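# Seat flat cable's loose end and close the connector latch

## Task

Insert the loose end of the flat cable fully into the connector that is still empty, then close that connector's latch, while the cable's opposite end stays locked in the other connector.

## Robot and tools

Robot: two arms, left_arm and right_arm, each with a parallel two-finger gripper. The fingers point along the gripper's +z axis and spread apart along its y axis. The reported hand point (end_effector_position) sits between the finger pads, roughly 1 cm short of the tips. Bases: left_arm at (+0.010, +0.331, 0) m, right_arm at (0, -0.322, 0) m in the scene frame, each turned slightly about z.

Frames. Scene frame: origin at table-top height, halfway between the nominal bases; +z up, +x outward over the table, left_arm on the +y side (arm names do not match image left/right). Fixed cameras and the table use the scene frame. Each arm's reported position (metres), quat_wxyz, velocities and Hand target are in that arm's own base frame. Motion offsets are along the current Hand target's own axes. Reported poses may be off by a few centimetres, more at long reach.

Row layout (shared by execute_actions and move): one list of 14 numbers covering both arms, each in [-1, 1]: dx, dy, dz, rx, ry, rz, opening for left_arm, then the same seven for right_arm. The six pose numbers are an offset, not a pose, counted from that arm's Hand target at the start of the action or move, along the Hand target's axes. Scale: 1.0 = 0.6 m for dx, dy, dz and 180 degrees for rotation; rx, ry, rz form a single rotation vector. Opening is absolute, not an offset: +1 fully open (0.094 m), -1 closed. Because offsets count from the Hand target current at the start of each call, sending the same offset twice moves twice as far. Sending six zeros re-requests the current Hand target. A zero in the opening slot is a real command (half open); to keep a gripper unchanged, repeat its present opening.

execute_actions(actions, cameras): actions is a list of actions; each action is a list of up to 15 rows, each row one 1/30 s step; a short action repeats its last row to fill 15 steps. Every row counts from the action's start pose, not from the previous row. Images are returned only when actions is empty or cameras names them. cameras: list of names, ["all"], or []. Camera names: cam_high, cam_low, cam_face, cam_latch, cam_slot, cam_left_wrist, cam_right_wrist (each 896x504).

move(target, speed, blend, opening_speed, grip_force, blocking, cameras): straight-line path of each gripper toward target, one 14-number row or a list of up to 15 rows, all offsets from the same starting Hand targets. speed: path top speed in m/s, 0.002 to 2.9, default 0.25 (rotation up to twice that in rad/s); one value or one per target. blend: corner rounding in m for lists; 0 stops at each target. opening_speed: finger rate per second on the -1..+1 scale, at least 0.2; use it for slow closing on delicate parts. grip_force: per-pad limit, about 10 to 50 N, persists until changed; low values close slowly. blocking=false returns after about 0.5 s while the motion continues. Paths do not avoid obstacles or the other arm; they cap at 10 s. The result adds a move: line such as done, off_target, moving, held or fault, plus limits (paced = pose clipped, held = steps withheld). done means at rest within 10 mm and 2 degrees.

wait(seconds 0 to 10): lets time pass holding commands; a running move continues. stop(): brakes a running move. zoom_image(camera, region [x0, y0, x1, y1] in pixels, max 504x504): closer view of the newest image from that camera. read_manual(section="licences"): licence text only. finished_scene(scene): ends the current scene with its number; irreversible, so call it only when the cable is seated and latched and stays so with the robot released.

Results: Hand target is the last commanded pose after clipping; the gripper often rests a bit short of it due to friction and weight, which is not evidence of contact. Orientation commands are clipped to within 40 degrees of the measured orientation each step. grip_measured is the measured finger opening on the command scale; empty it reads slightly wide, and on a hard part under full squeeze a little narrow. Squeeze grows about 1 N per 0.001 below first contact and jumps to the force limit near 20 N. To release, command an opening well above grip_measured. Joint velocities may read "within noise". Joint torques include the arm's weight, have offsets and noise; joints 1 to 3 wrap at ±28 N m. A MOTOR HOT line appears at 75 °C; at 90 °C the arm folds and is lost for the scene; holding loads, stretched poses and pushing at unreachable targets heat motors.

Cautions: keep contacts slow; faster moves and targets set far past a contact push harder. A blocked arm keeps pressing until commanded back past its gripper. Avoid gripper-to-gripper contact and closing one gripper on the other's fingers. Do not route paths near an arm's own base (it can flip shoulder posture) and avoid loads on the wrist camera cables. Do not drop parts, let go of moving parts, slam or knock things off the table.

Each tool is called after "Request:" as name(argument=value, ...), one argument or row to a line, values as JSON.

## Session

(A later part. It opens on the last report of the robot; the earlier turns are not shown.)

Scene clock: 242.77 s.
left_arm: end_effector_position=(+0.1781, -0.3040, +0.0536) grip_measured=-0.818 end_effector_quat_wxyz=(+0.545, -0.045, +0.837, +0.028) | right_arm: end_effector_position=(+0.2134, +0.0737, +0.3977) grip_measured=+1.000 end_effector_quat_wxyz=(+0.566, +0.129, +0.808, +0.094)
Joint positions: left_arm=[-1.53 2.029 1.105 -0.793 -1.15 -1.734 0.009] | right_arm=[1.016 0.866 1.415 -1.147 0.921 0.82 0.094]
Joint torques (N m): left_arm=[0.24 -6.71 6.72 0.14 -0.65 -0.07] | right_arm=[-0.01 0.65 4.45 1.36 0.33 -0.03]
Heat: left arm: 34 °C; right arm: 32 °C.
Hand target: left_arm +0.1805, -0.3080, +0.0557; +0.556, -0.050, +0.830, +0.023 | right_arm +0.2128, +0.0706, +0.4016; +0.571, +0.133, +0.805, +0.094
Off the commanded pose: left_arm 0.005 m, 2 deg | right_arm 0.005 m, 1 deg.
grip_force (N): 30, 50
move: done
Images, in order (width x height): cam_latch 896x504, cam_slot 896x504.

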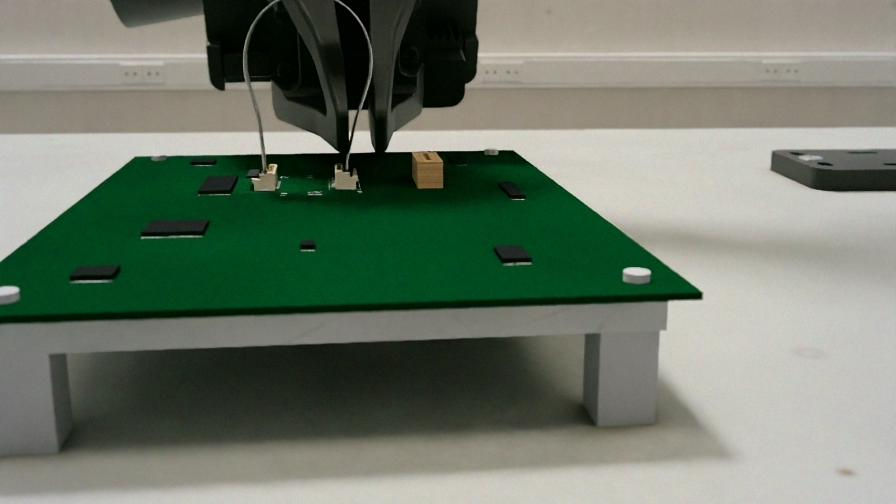

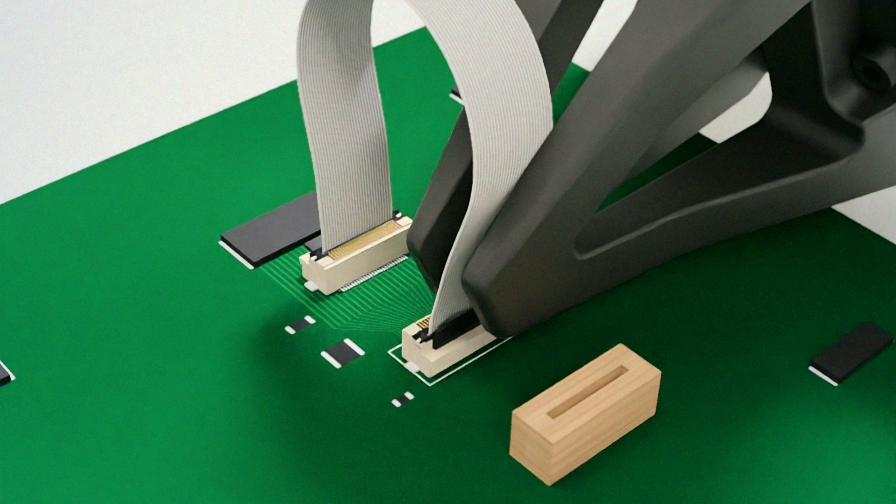

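Request:
move(
  target=[0.0093,-0.002,0.0037,-0.0005,-0.0002,0.0013,-0.82,0,0,0,0,0,0,1],
  speed=0.02,
  cameras=["cam_latch","cam_slot"],
)

Request:
zoom_image(
  camera="cam_latch",
  region=[310, 110, 390, 200],
)

Scene clock: 244.87 s.
left_arm: end_effector_position=(+0.1782, -0.3051, +0.0492) grip_measured=-0.818 end_effector_quat_wxyz=(+0.545, -0.045, +0.837, +0.028) | right_arm: end_effector_position=(+0.2134, +0.0737, +0.3977) grip_measured=+1.000 end_effector_quat_wxyz=(+0.566, +0.129, +0.808, +0.094)
Joint positions: left_arm=[-1.53 2.043 1.105 -0.779 -1.15 -1.734 0.009] | right_arm=[1.016 0.866 1.415 -1.147 0.921 0.82 0.094]
Joint torques (N m): left_arm=[0.17 -6.34 6.8 0.16 -0.69 -0.07] | right_arm=[0.01 0.65 4.45 1.36 0.33 -0.03]
Heat: left arm: 34 °C; right arm: 32 °C.
Hand target: left_arm +0.1805, -0.3093, +0.0497; +0.556, -0.048, +0.830, +0.025 | right_arm +0.2128, +0.0706, +0.4016; +0.571, +0.133, +0.805, +0.094
Off the commanded pose: left_arm 0.005 m, 2 deg | right_arm 0.005 m, 1 deg.
grip_force (N): 30, 50
move: done
Images, in order (width x height): cam_latch 896x504, cam_slot 896x504.

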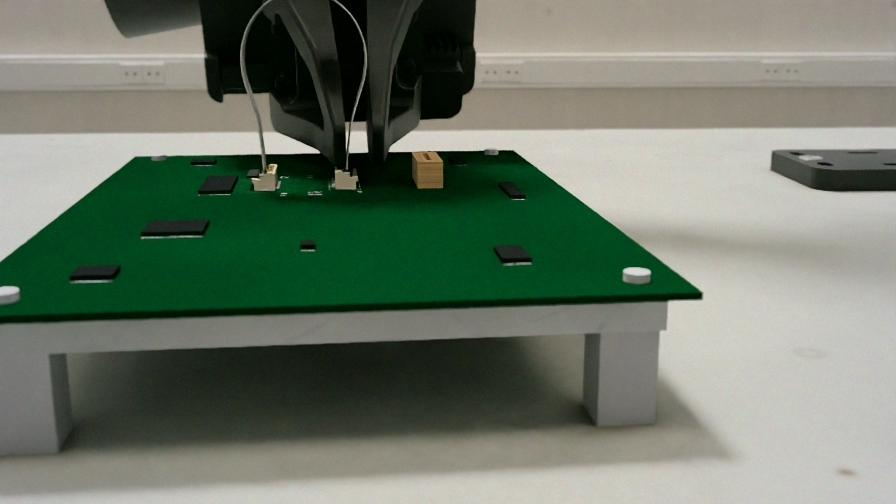

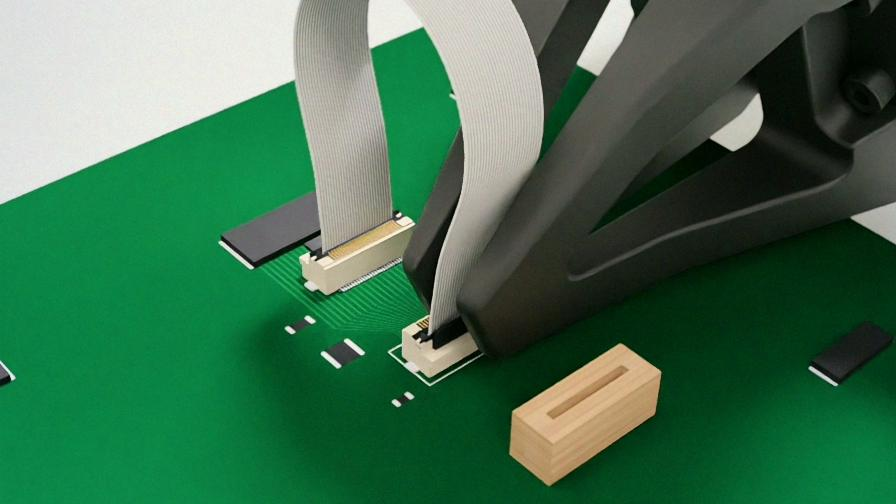

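Scaled by 5.600 from the camera's 896x504 image, which has a finer 1280x720 frame.

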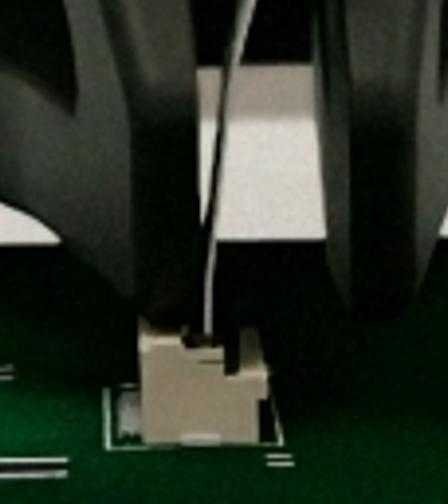

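Request:
move(
  target=[-0.009,-0.0004,0.0003,0,-0.0095,-0.001,-0.82,0,0,0,0,0,0,1],
  speed=0.03,
  cameras=["cam_latch","cam_slot"],
)

Request:
zoom_image(
  camera="cam_latch",
  region=[310, 110, 390, 200],
)

Scene clock: 248.13 s.
left_arm: end_effector_position=(+0.1794, -0.3054, +0.0520) grip_measured=-0.818 end_effector_quat_wxyz=(+0.552, -0.048, +0.832, +0.025) | right_arm: end_effector_position=(+0.2134, +0.0737, +0.3977) grip_measured=+1.000 end_effector_quat_wxyz=(+0.566, +0.129, +0.808, +0.094)
Joint positions: left_arm=[-1.53 2.043 1.105 -0.779 -1.167 -1.742 0.009] | right_arm=[1.016 0.866 1.415 -1.147 0.921 0.82 0.094]
Joint torques (N m): left_arm=[0.23 -6.24 7.16 0.1 -0.76 -0.14] | right_arm=[0.01 0.66 4.46 1.36 0.34 -0.04]
Heat: left arm: 33 °C; right arm: 32 °C.
Hand target: left_arm +0.1828, -0.3092, +0.0546; +0.568, -0.049, +0.821, +0.025 | right_arm +0.2128, +0.0706, +0.4016; +0.571, +0.133, +0.805, +0.094
Off the commanded pose: left_arm 0.006 m, 2 deg | right_arm 0.005 m, 1 deg.
grip_force (N): 30, 50
move: done
Images, in order (width x height): cam_latch 896x504, cam_slot 896x504.

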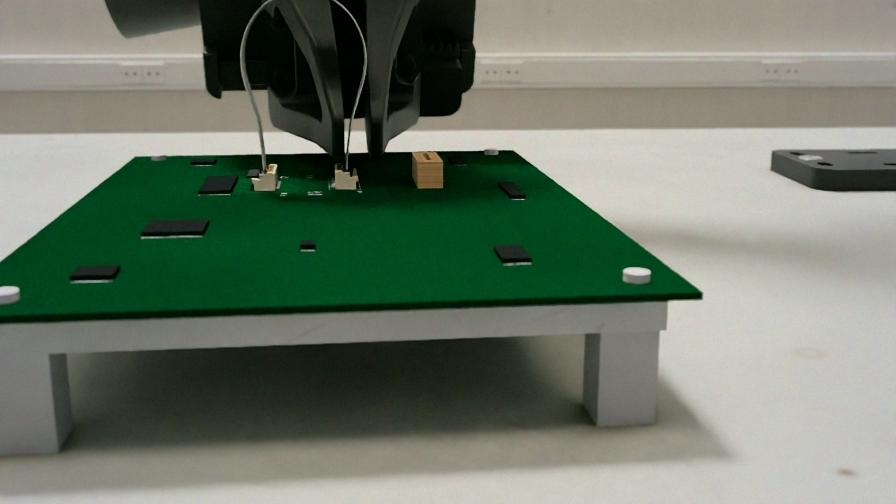

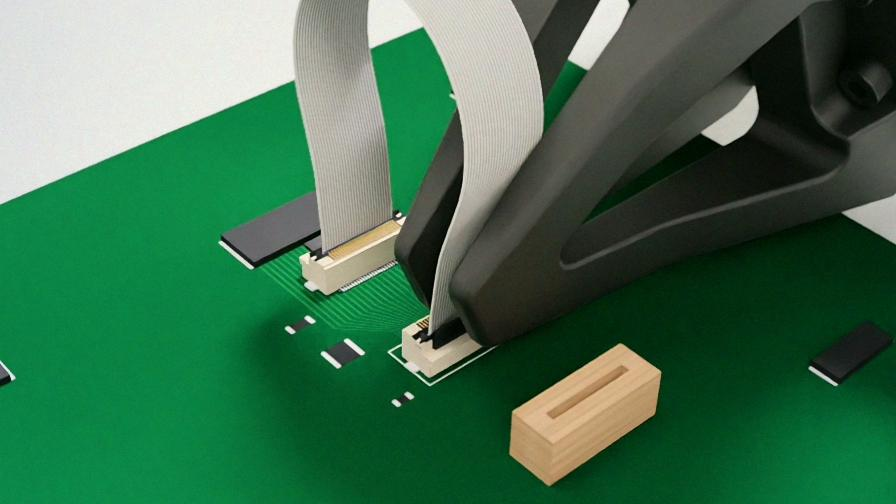

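Scaled by 5.600 from the camera's 896x504 image, which has a finer 1280x720 frame.

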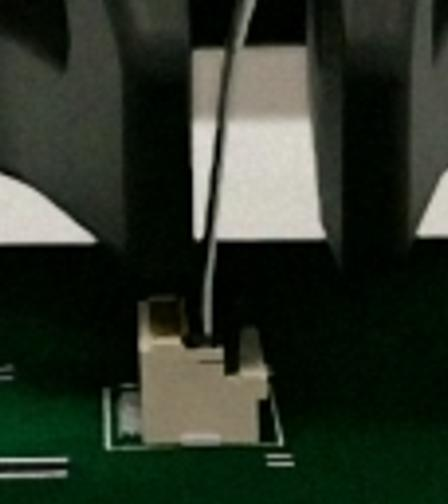

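Request:
move(
  target=[0.0013,0.0125,0.0018,-0.0062,-0.0024,0.0166,-0.82,0,0,0,0,0,0,1],
  speed=0.02,
  cameras=["cam_latch","cam_slot"],
)

Request:
zoom_image(
  camera="cam_latch",
  region=[310, 110, 390, 200],
)

Request:
zoom_image(
  camera="cam_slot",
  region=[370, 220, 540, 390],
)

Scene clock: 252.30 s.
left_arm: end_effector_position=(+0.1798, -0.3041, +0.0513) grip_measured=-0.818 end_effector_quat_wxyz=(+0.555, -0.044, +0.830, +0.031) | right_arm: end_effector_position=(+0.2134, +0.0737, +0.3977) grip_measured=+1.000 end_effector_quat_wxyz=(+0.566, +0.129, +0.808, +0.094)
Joint positions: left_arm=[-1.53 2.05 1.105 -0.786 -1.173 -1.743 0.009] | right_arm=[1.016 0.866 1.415 -1.147 0.921 0.82 0.094]
Joint torques (N m): left_arm=[0.28 -6.15 6.64 -0.22 -0.75 -0.02] | right_arm=[0.01 0.65 4.46 1.36 0.33 -0.04]
Heat: left arm: 33 °C; right arm: 32 °C.
Hand target: left_arm +0.1827, -0.3017, +0.0534; +0.570, -0.033, +0.820, +0.048 | right_arm +0.2128, +0.0706, +0.4016; +0.571, +0.133, +0.805, +0.094
Off the commanded pose: left_arm 0.004 m, 3 deg | right_arm 0.005 m, 1 deg.
grip_force (N): 30, 50
move: off_target (left_arm)
Images, in order (width x height): cam_latch 896x504, cam_slot 896x504.

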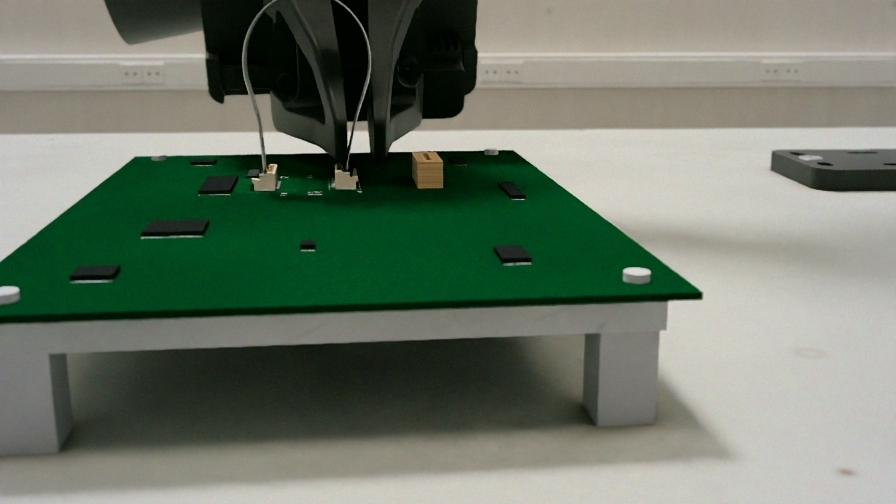

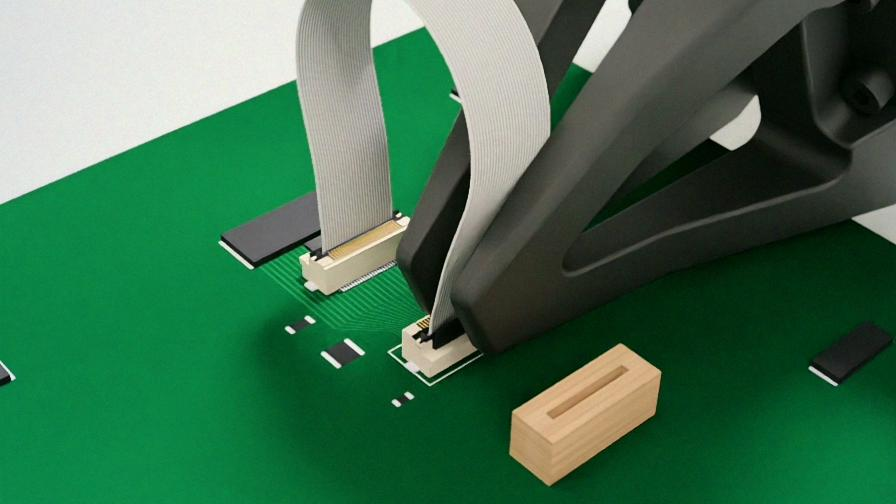

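Scaled by 5.600 from the camera's 896x504 image, which has a finer 1280x720 frame.

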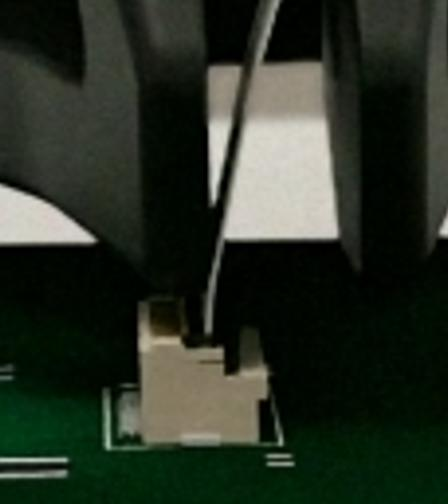

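Scaled by 2.965 from the camera's 896x504 image, which has a finer 1280x720 frame.

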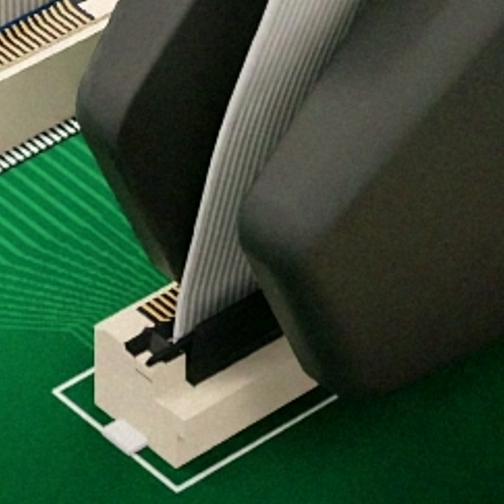

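Request:
move(
  target=[-0.001,0.0143,0.0008,-0.0067,-0.0026,0.0178,-0.82,0,0,0,0,0,0,1],
  speed=0.02,
  cameras=["cam_latch","cam_slot"],
)

Request:
zoom_image(
  camera="cam_latch",
  region=[310, 110, 390, 200],
)

Request:
zoom_image(
  camera="cam_slot",
  region=[370, 220, 540, 390],
)

Scene clock: 255.23 s.
left_arm: end_effector_position=(+0.1798, -0.3034, +0.0514) grip_measured=-0.818 end_effector_quat_wxyz=(+0.555, -0.043, +0.830, +0.032) | right_arm: end_effector_position=(+0.2134, +0.0737, +0.3977) grip_measured=+1.000 end_effector_quat_wxyz=(+0.566, +0.129, +0.808, +0.094)
Joint positions: left_arm=[-1.53 2.05 1.105 -0.791 -1.173 -1.743 0.009] | right_arm=[1.016 0.866 1.415 -1.147 0.921 0.82 0.094]
Joint torques (N m): left_arm=[0.16 -6.26 5.65 -0.56 -0.81 0.03] | right_arm=[-0.01 0.65 4.48 1.35 0.34 -0.03]
Heat: left arm: 33 °C; right arm: 32 °C.
Hand target: left_arm +0.1824, -0.2931, +0.0541; +0.571, -0.016, +0.817, +0.072 | right_arm +0.2128, +0.0706, +0.4016; +0.571, +0.133, +0.805, +0.094
Off the commanded pose: left_arm 0.011 m, 6 deg | right_arm 0.005 m, 1 deg.
grip_force (N): 30, 50
move: off_target (left_arm)
Images, in order (width x height): cam_latch 896x504, cam_slot 896x504.

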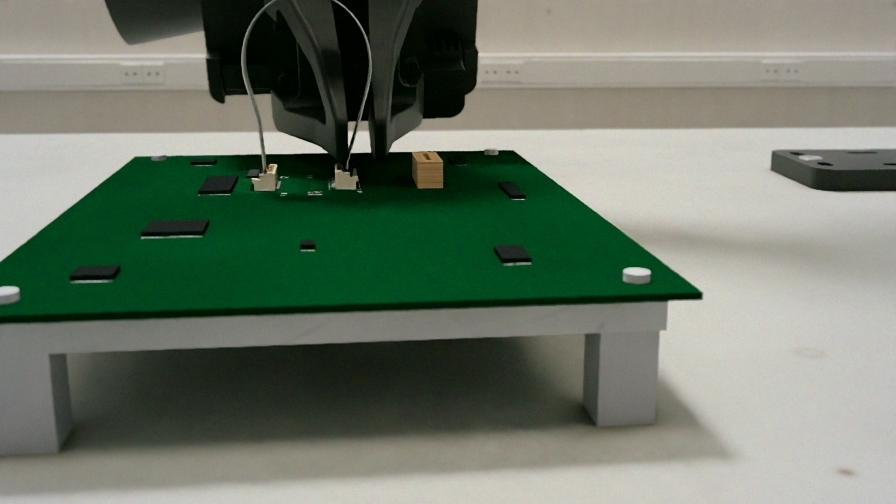

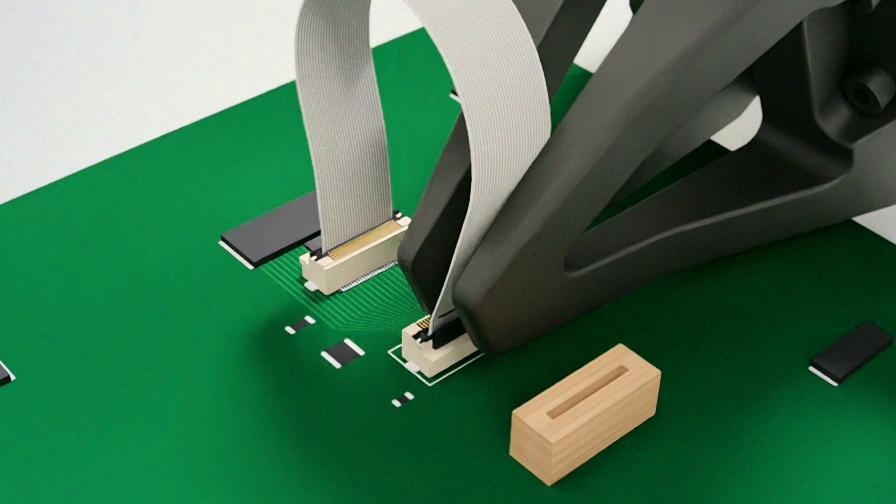

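Scaled by 5.600 from the camera's 896x504 image, which has a finer 1280x720 frame.

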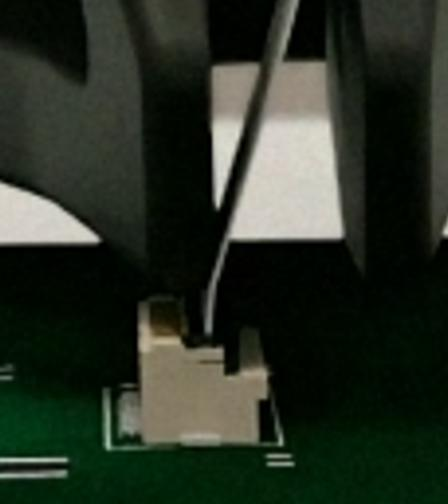

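Scaled by 2.965 from the camera's 896x504 image, which has a finer 1280x720 frame.

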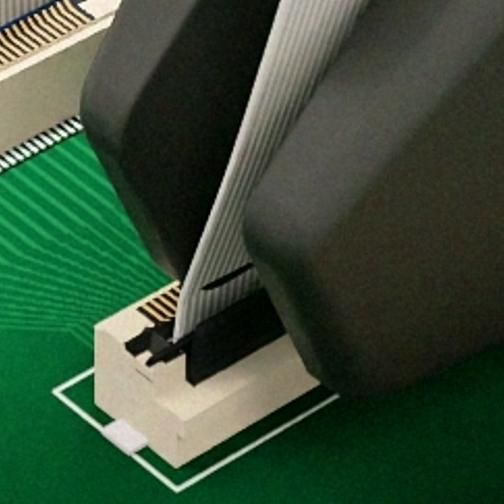

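Request:
move(
  target=[-0.001,0.0143,0.0008,-0.0067,-0.0026,0.0178,-0.82,0,0,0,0,0,0,1],
  speed=0.02,
  cameras=["cam_latch","cam_slot"],
)

Request:
zoom_image(
  camera="cam_latch",
  region=[310, 110, 390, 200],
)

Request:
zoom_image(
  camera="cam_slot",
  region=[370, 220, 540, 390],
)

Scene clock: 258.63 s.
left_arm: end_effector_position=(+0.1803, -0.2904, +0.0563) grip_measured=-0.818 end_effector_quat_wxyz=(+0.564, -0.012, +0.822, +0.074) | right_arm: end_effector_position=(+0.2134, +0.0737, +0.3977) grip_measured=+1.000 end_effector_quat_wxyz=(+0.566, +0.129, +0.808, +0.094)
Joint positions: left_arm=[-1.532 2.057 1.105 -0.893 -1.197 -1.748 0.009] | right_arm=[1.016 0.866 1.415 -1.147 0.921 0.82 0.094]
Joint torques (N m): left_arm=[0.32 -6.11 5.52 -0.42 -0.6 -0.08] | right_arm=[-0.01 0.66 4.45 1.36 0.34 -0.03]
Heat: left arm: 32 °C; right arm: 32 °C.
Hand target: left_arm +0.1821, -0.2846, +0.0554; +0.572, +0.001, +0.814, +0.097 | right_arm +0.2128, +0.0706, +0.4016; +0.571, +0.133, +0.805, +0.094
Off the commanded pose: left_arm 0.006 m, 3 deg | right_arm 0.005 m, 1 deg.
grip_force (N): 30, 50
move: off_target (left_arm)
Images, in order (width x height): cam_latch 896x504, cam_slot 896x504.

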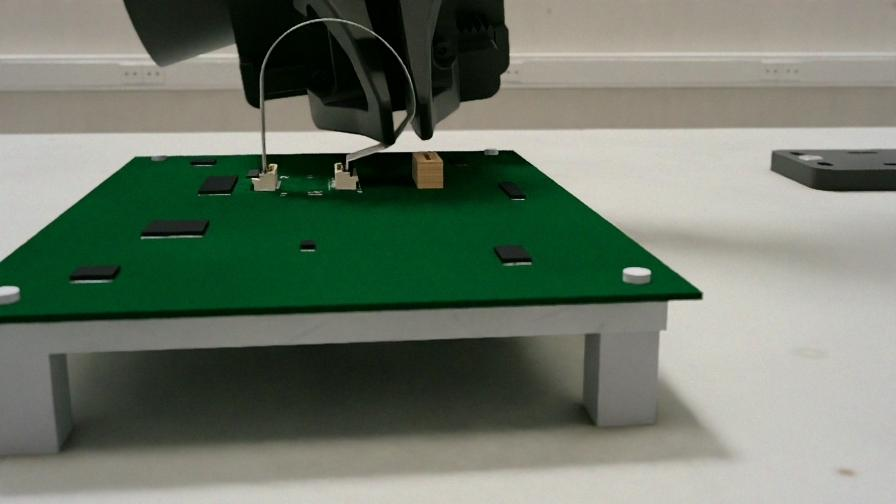

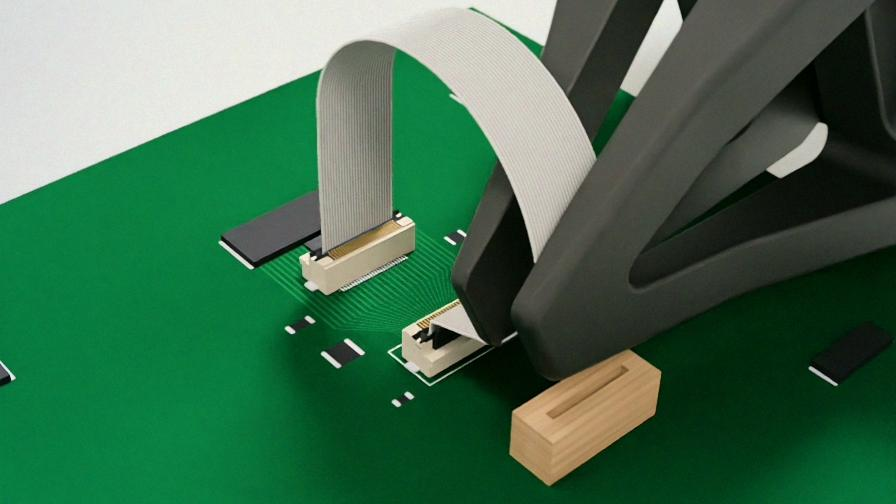

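Scaled by 5.600 from the camera's 896x504 image, which has a finer 1280x720 frame.

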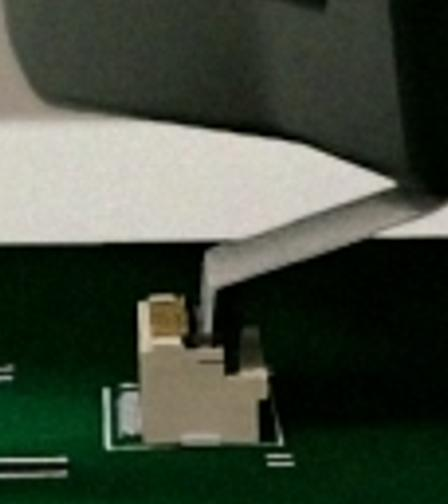

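Scaled by 2.965 from the camera's 896x504 image, which has a finer 1280x720 frame.

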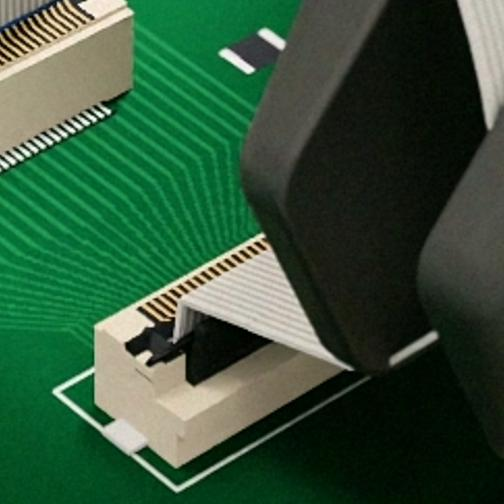

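Request:
move(
  target=[
    [-0.0093,0.0016,-0.0033,0,0,0,-0.75,0,0,0,0,0,0,1],
    [-0.0205,-0.0405,-0.0142,0.0193,0.0123,-0.0521,-0.75,0,0,0,0,0,0,1],
  ],
  speed=0.05,
  blend=[0.004,0],
  cameras=["cam_latch","cam_slot"],
)

Request:
zoom_image(
  camera="cam_latch",
  region=[310, 110, 390, 200],
)

Request:
zoom_image(
  camera="cam_slot",
  region=[370, 220, 540, 390],
)

Scene clock: 273.40 s.
left_arm: end_effector_position=(+0.1790, -0.2915, +0.0564) grip_measured=-0.752 end_effector_quat_wxyz=(+0.557, -0.016, +0.827, +0.075) | right_arm: end_effector_position=(+0.2134, +0.0737, +0.3977) grip_measured=+1.000 end_effector_quat_wxyz=(+0.566, +0.129, +0.808, +0.094)
Joint positions: left_arm=[-1.532 2.057 1.121 -0.914 -1.177 -1.757 0.012] | right_arm=[1.016 0.866 1.415 -1.147 0.921 0.82 0.094]
Joint torques (N m): left_arm=[0.03 -8.79 8.57 0.43 -0.56 -0.14] | right_arm=[0.01 0.65 4.46 1.36 0.33 -0.04]
Heat: left arm: 33 °C; right arm: 32 °C.
Hand target: left_arm +0.1811, -0.3112, +0.0658; +0.562, -0.050, +0.825, +0.025 | right_arm +0.2128, +0.0706, +0.4016; +0.571, +0.133, +0.805, +0.094
Off the commanded pose: left_arm 0.022 m, 7 deg | right_arm 0.005 m, 1 deg.
grip_force (N): 30, 50
move: off_target (left_arm); blend cut to 0 m at target 1
Images, in order (width x height): cam_latch 896x504, cam_slot 896x504.

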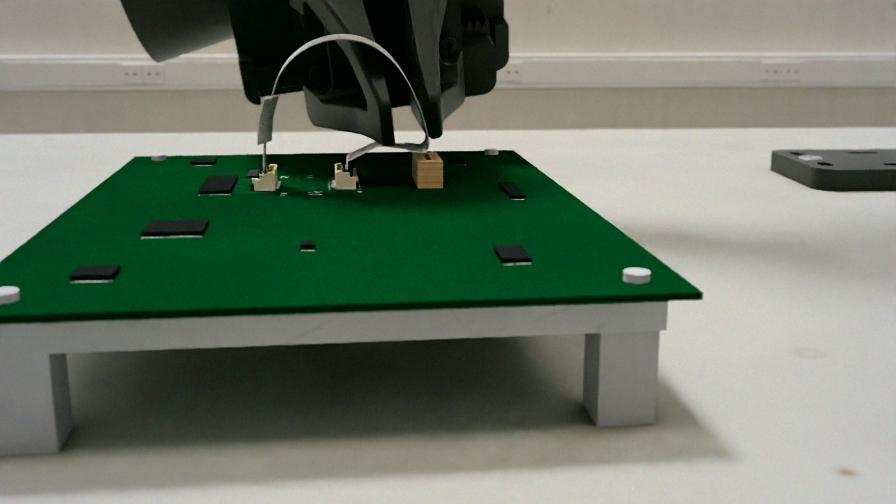

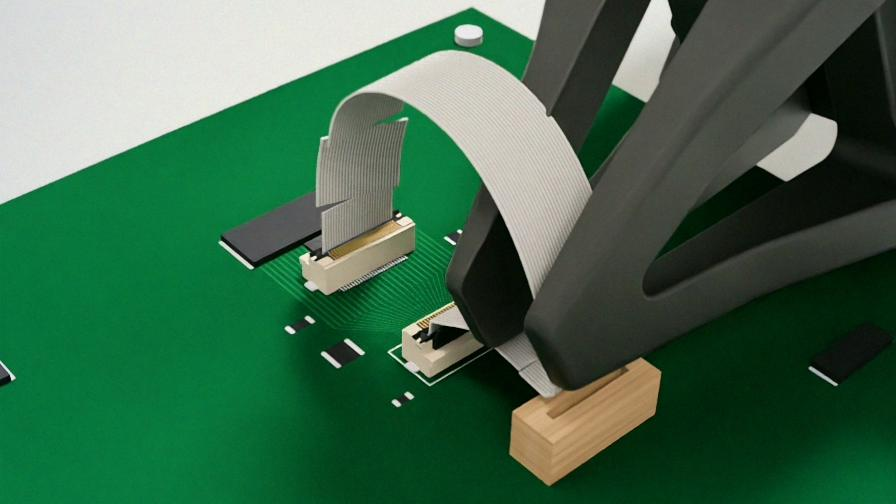

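Scaled by 5.600 from the camera's 896x504 image, which has a finer 1280x720 frame.

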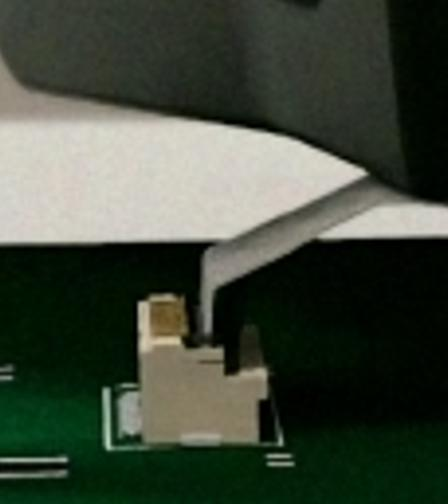

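Scaled by 2.965 from the camera's 896x504 image, which has a finer 1280x720 frame.

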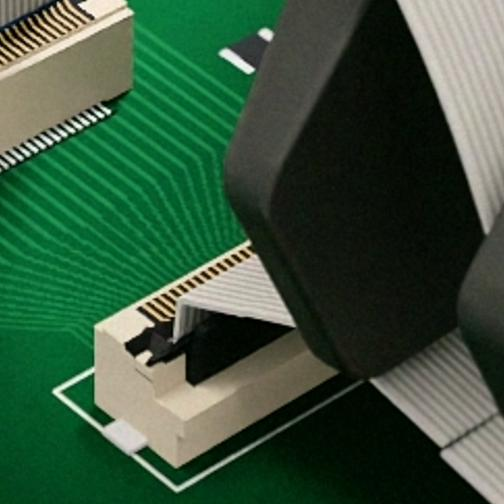

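Request:
move(
  target=[-0.0048,-0.017,-0.0037,0.0058,0.0022,-0.0147,-0.75,0,0,0,0,0,0,1],
  speed=0.05,
  cameras=["cam_latch","cam_slot"],
)

Request:
zoom_image(
  camera="cam_latch",
  region=[310, 110, 390, 200],
)

Request:
zoom_image(
  camera="cam_slot",
  region=[370, 220, 540, 390],
)

Scene clock: 277.93 s.
left_arm: end_effector_position=(+0.1788, -0.3134, +0.0578) grip_measured=-0.752 end_effector_quat_wxyz=(+0.551, -0.052, +0.833, +0.025) | right_arm: end_effector_position=(+0.2134, +0.0737, +0.3977) grip_measured=+1.000 end_effector_quat_wxyz=(+0.566, +0.129, +0.808, +0.094)
Joint positions: left_arm=[-1.532 2.057 1.159 -0.833 -1.162 -1.763 0.012] | right_arm=[1.016 0.866 1.415 -1.147 0.921 0.82 0.094]
Joint torques (N m): left_arm=[0.24 -8.92 7.23 0.22 -0.66 -0.04] | right_arm=[-0.01 0.65 4.46 1.36 0.33 -0.04]
Heat: left arm: 33 °C; right arm: 32 °C.
Hand target: left_arm +0.1812, -0.3215, +0.0695; +0.560, -0.064, +0.826, +0.005 | right_arm +0.2128, +0.0706, +0.4016; +0.571, +0.133, +0.805, +0.094
Off the commanded pose: left_arm 0.014 m, 3 deg | right_arm 0.005 m, 1 deg.
grip_force (N): 30, 50
move: off_target (left_arm)
Images, in order (width x height): cam_latch 896x504, cam_slot 896x504.

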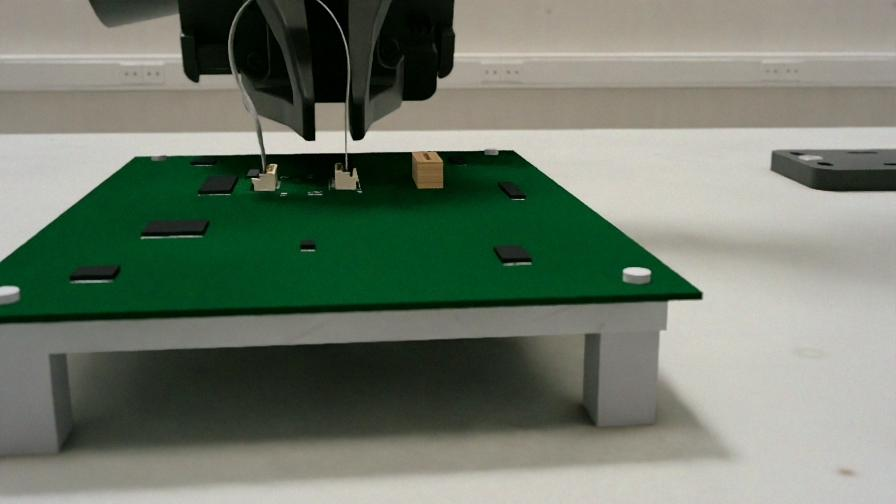

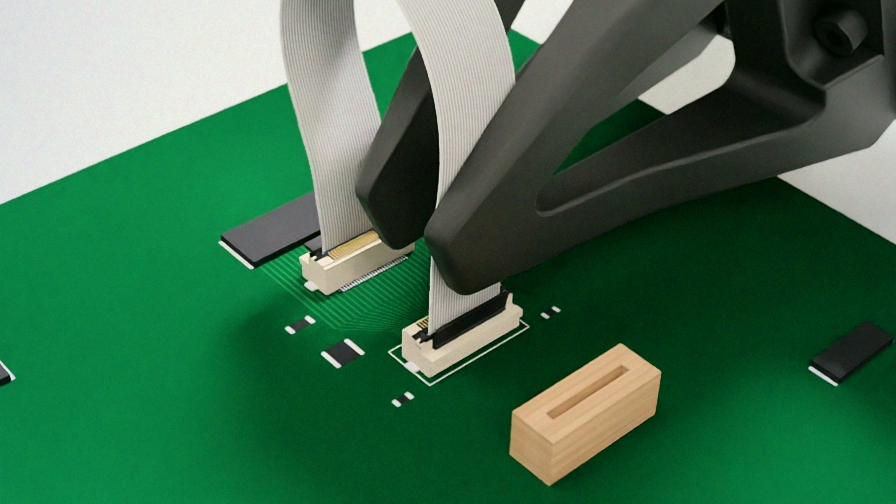

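Scaled by 5.600 from the camera's 896x504 image, which has a finer 1280x720 frame.

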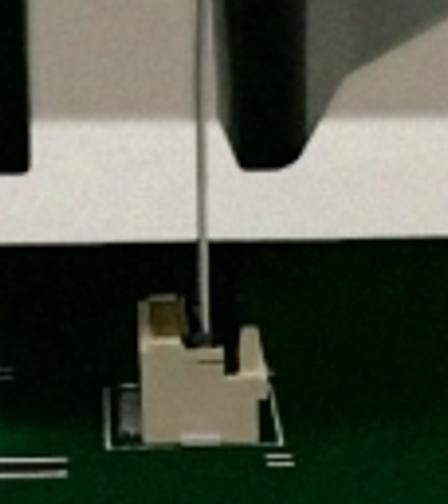

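Scaled by 2.965 from the camera's 896x504 image, which has a finer 1280x720 frame.

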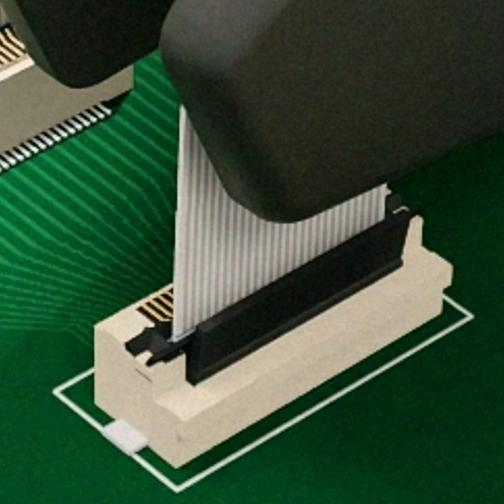

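Request:
move(
  target=[-0.0093,-0.0006,-0.0037,-0.0063,0.0663,0.0053,-0.75,0,0,0,0,0,0,1],
  speed=0.08,
  cameras=["cam_latch","cam_slot"],
)

Request:
zoom_image(
  camera="cam_latch",
  region=[310, 110, 390, 200],
)

Request:
zoom_image(
  camera="cam_slot",
  region=[370, 220, 540, 390],
)

Scene clock: 297.83 s.
left_arm: end_effector_position=(+0.1765, -0.3130, +0.0540) grip_measured=-0.752 end_effector_quat_wxyz=(+0.460, -0.051, +0.886, +0.033) | right_arm: end_effector_position=(+0.2134, +0.0737, +0.3977) grip_measured=+1.000 end_effector_quat_wxyz=(+0.566, +0.129, +0.808, +0.094)
Joint positions: left_arm=[-1.483 1.975 1.176 -0.831 -0.957 -1.63 0.012] | right_arm=[1.016 0.866 1.415 -1.147 0.921 0.82 0.094]
Joint torques (N m): left_arm=[0.5 -10.66 8.98 0.12 -0.62 0.08] | right_arm=[-0.01 0.65 4.45 1.36 0.34 -0.03]
Heat: left arm: 34 °C; right arm: 32 °C.
Hand target: left_arm +0.1812, -0.3215, +0.0755; +0.470, -0.063, +0.880, +0.010 | right_arm +0.2128, +0.0706, +0.4016; +0.571, +0.133, +0.805, +0.094
Off the commanded pose: left_arm 0.024 m, 3 deg | right_arm 0.005 m, 1 deg.
grip_force (N): 30, 50
move: off_target (left_arm)
Images, in order (width x height): cam_latch 896x504, cam_slot 896x504.

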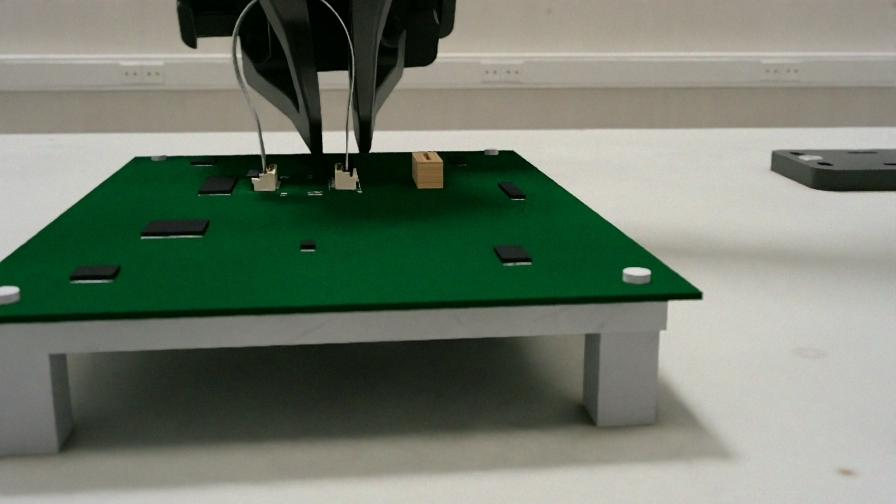

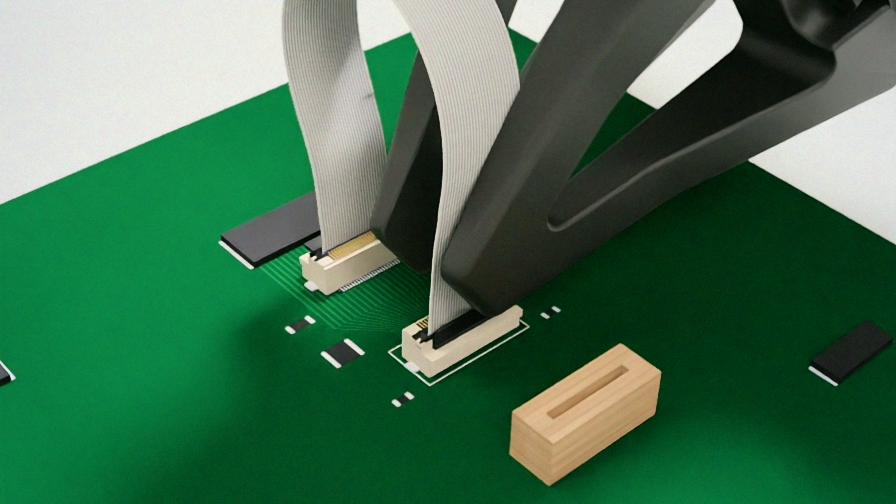

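Scaled by 5.600 from the camera's 896x504 image, which has a finer 1280x720 frame.

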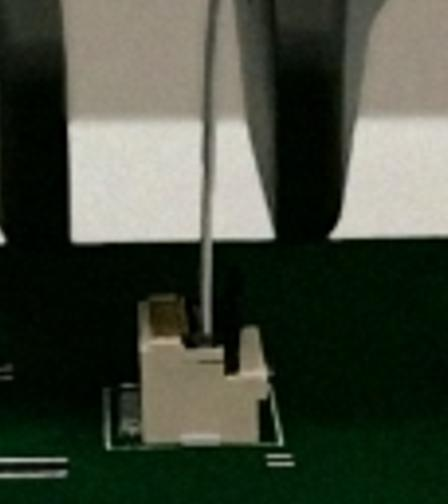

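Scaled by 2.965 from the camera's 896x504 image, which has a finer 1280x720 frame.

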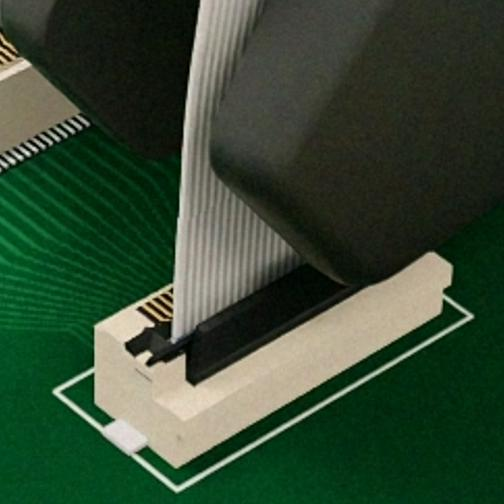

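Request:
move(
  target=[0.002,0.0002,0,-0.0002,0.002,0.0002,-0.86,0,0,0,0,0,0,1],
  speed=0.02,
  opening_speed=0.3,
  cameras=["cam_latch","cam_slot"],
)

Request:
zoom_image(
  camera="cam_latch",
  region=[310, 110, 390, 200],
)

Request:
zoom_image(
  camera="cam_slot",
  region=[370, 220, 540, 390],
)

Scene clock: 304.33 s.
left_arm: end_effector_position=(+0.1759, -0.3130, +0.0531) grip_measured=-0.858 end_effector_quat_wxyz=(+0.457, -0.051, +0.887, +0.033) | right_arm: end_effector_position=(+0.2134, +0.0737, +0.3977) grip_measured=+1.000 end_effector_quat_wxyz=(+0.566, +0.129, +0.808, +0.094)
Joint positions: left_arm=[-1.483 1.975 1.176 -0.831 -0.951 -1.63 0.007] | right_arm=[1.016 0.866 1.415 -1.147 0.921 0.82 0.094]
Joint torques (N m): left_arm=[0.53 -10.36 8.9 0.1 -0.65 0.07] | right_arm=[0.01 0.64 4.48 1.36 0.34 -0.03]
Heat: left arm: 34 °C; right arm: 32 °C.
Hand target: left_arm +0.1805, -0.3215, +0.0745; +0.468, -0.063, +0.882, +0.011 | right_arm +0.2128, +0.0706, +0.4016; +0.571, +0.133, +0.805, +0.094
Off the commanded pose: left_arm 0.024 m, 3 deg | right_arm 0.005 m, 1 deg.
grip_force (N): 30, 50
move: off_target (left_arm)
Images, in order (width x height): cam_latch 896x504, cam_slot 896x504.

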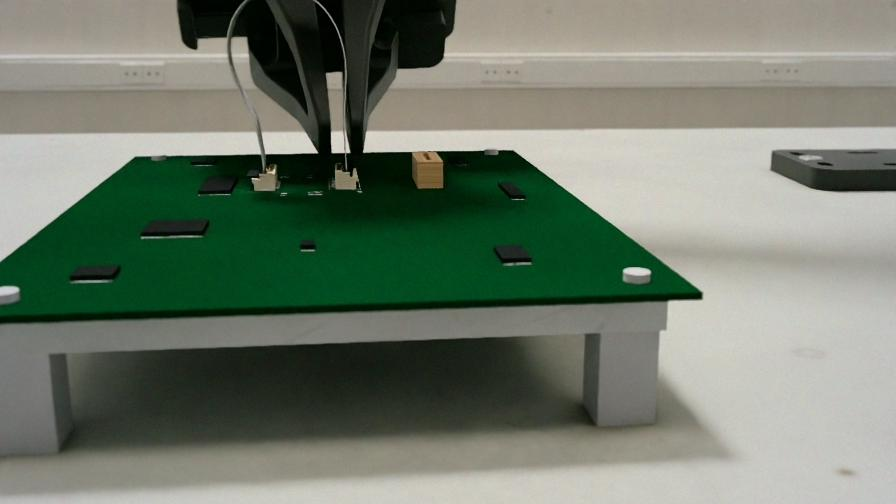

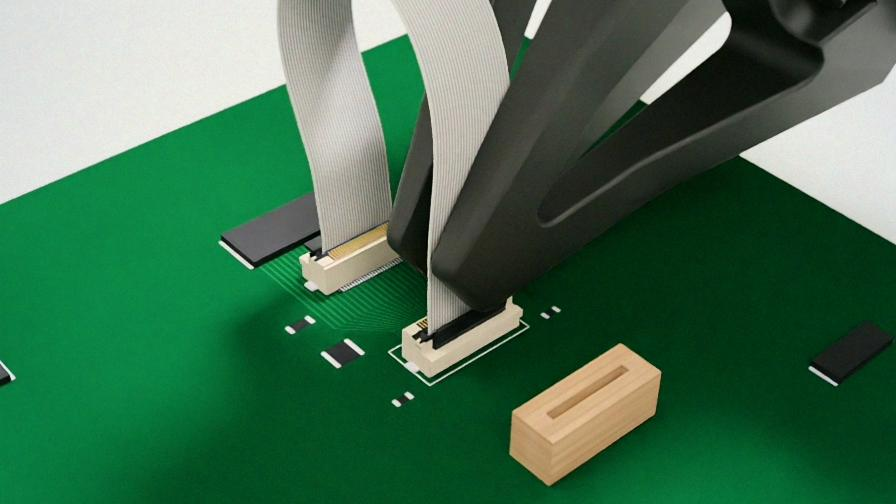

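Scaled by 5.600 from the camera's 896x504 image, which has a finer 1280x720 frame.

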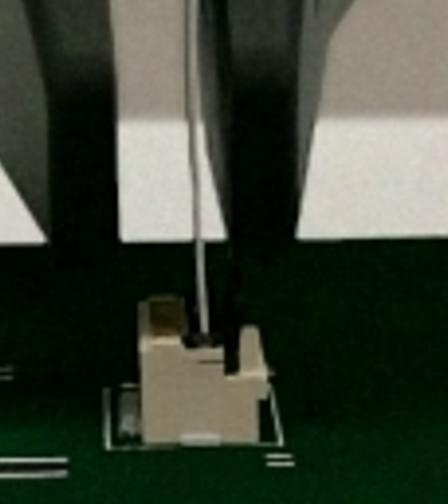

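Scaled by 2.965 from the camera's 896x504 image, which has a finer 1280x720 frame.

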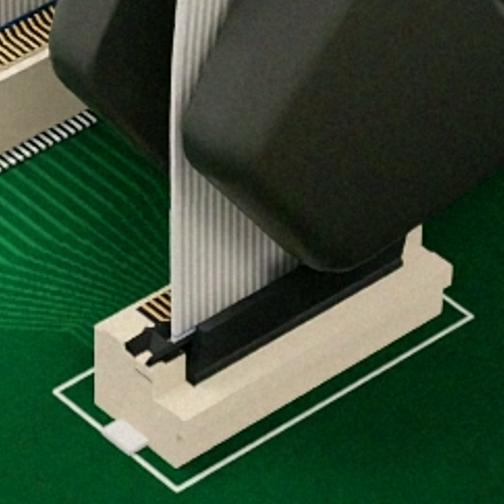

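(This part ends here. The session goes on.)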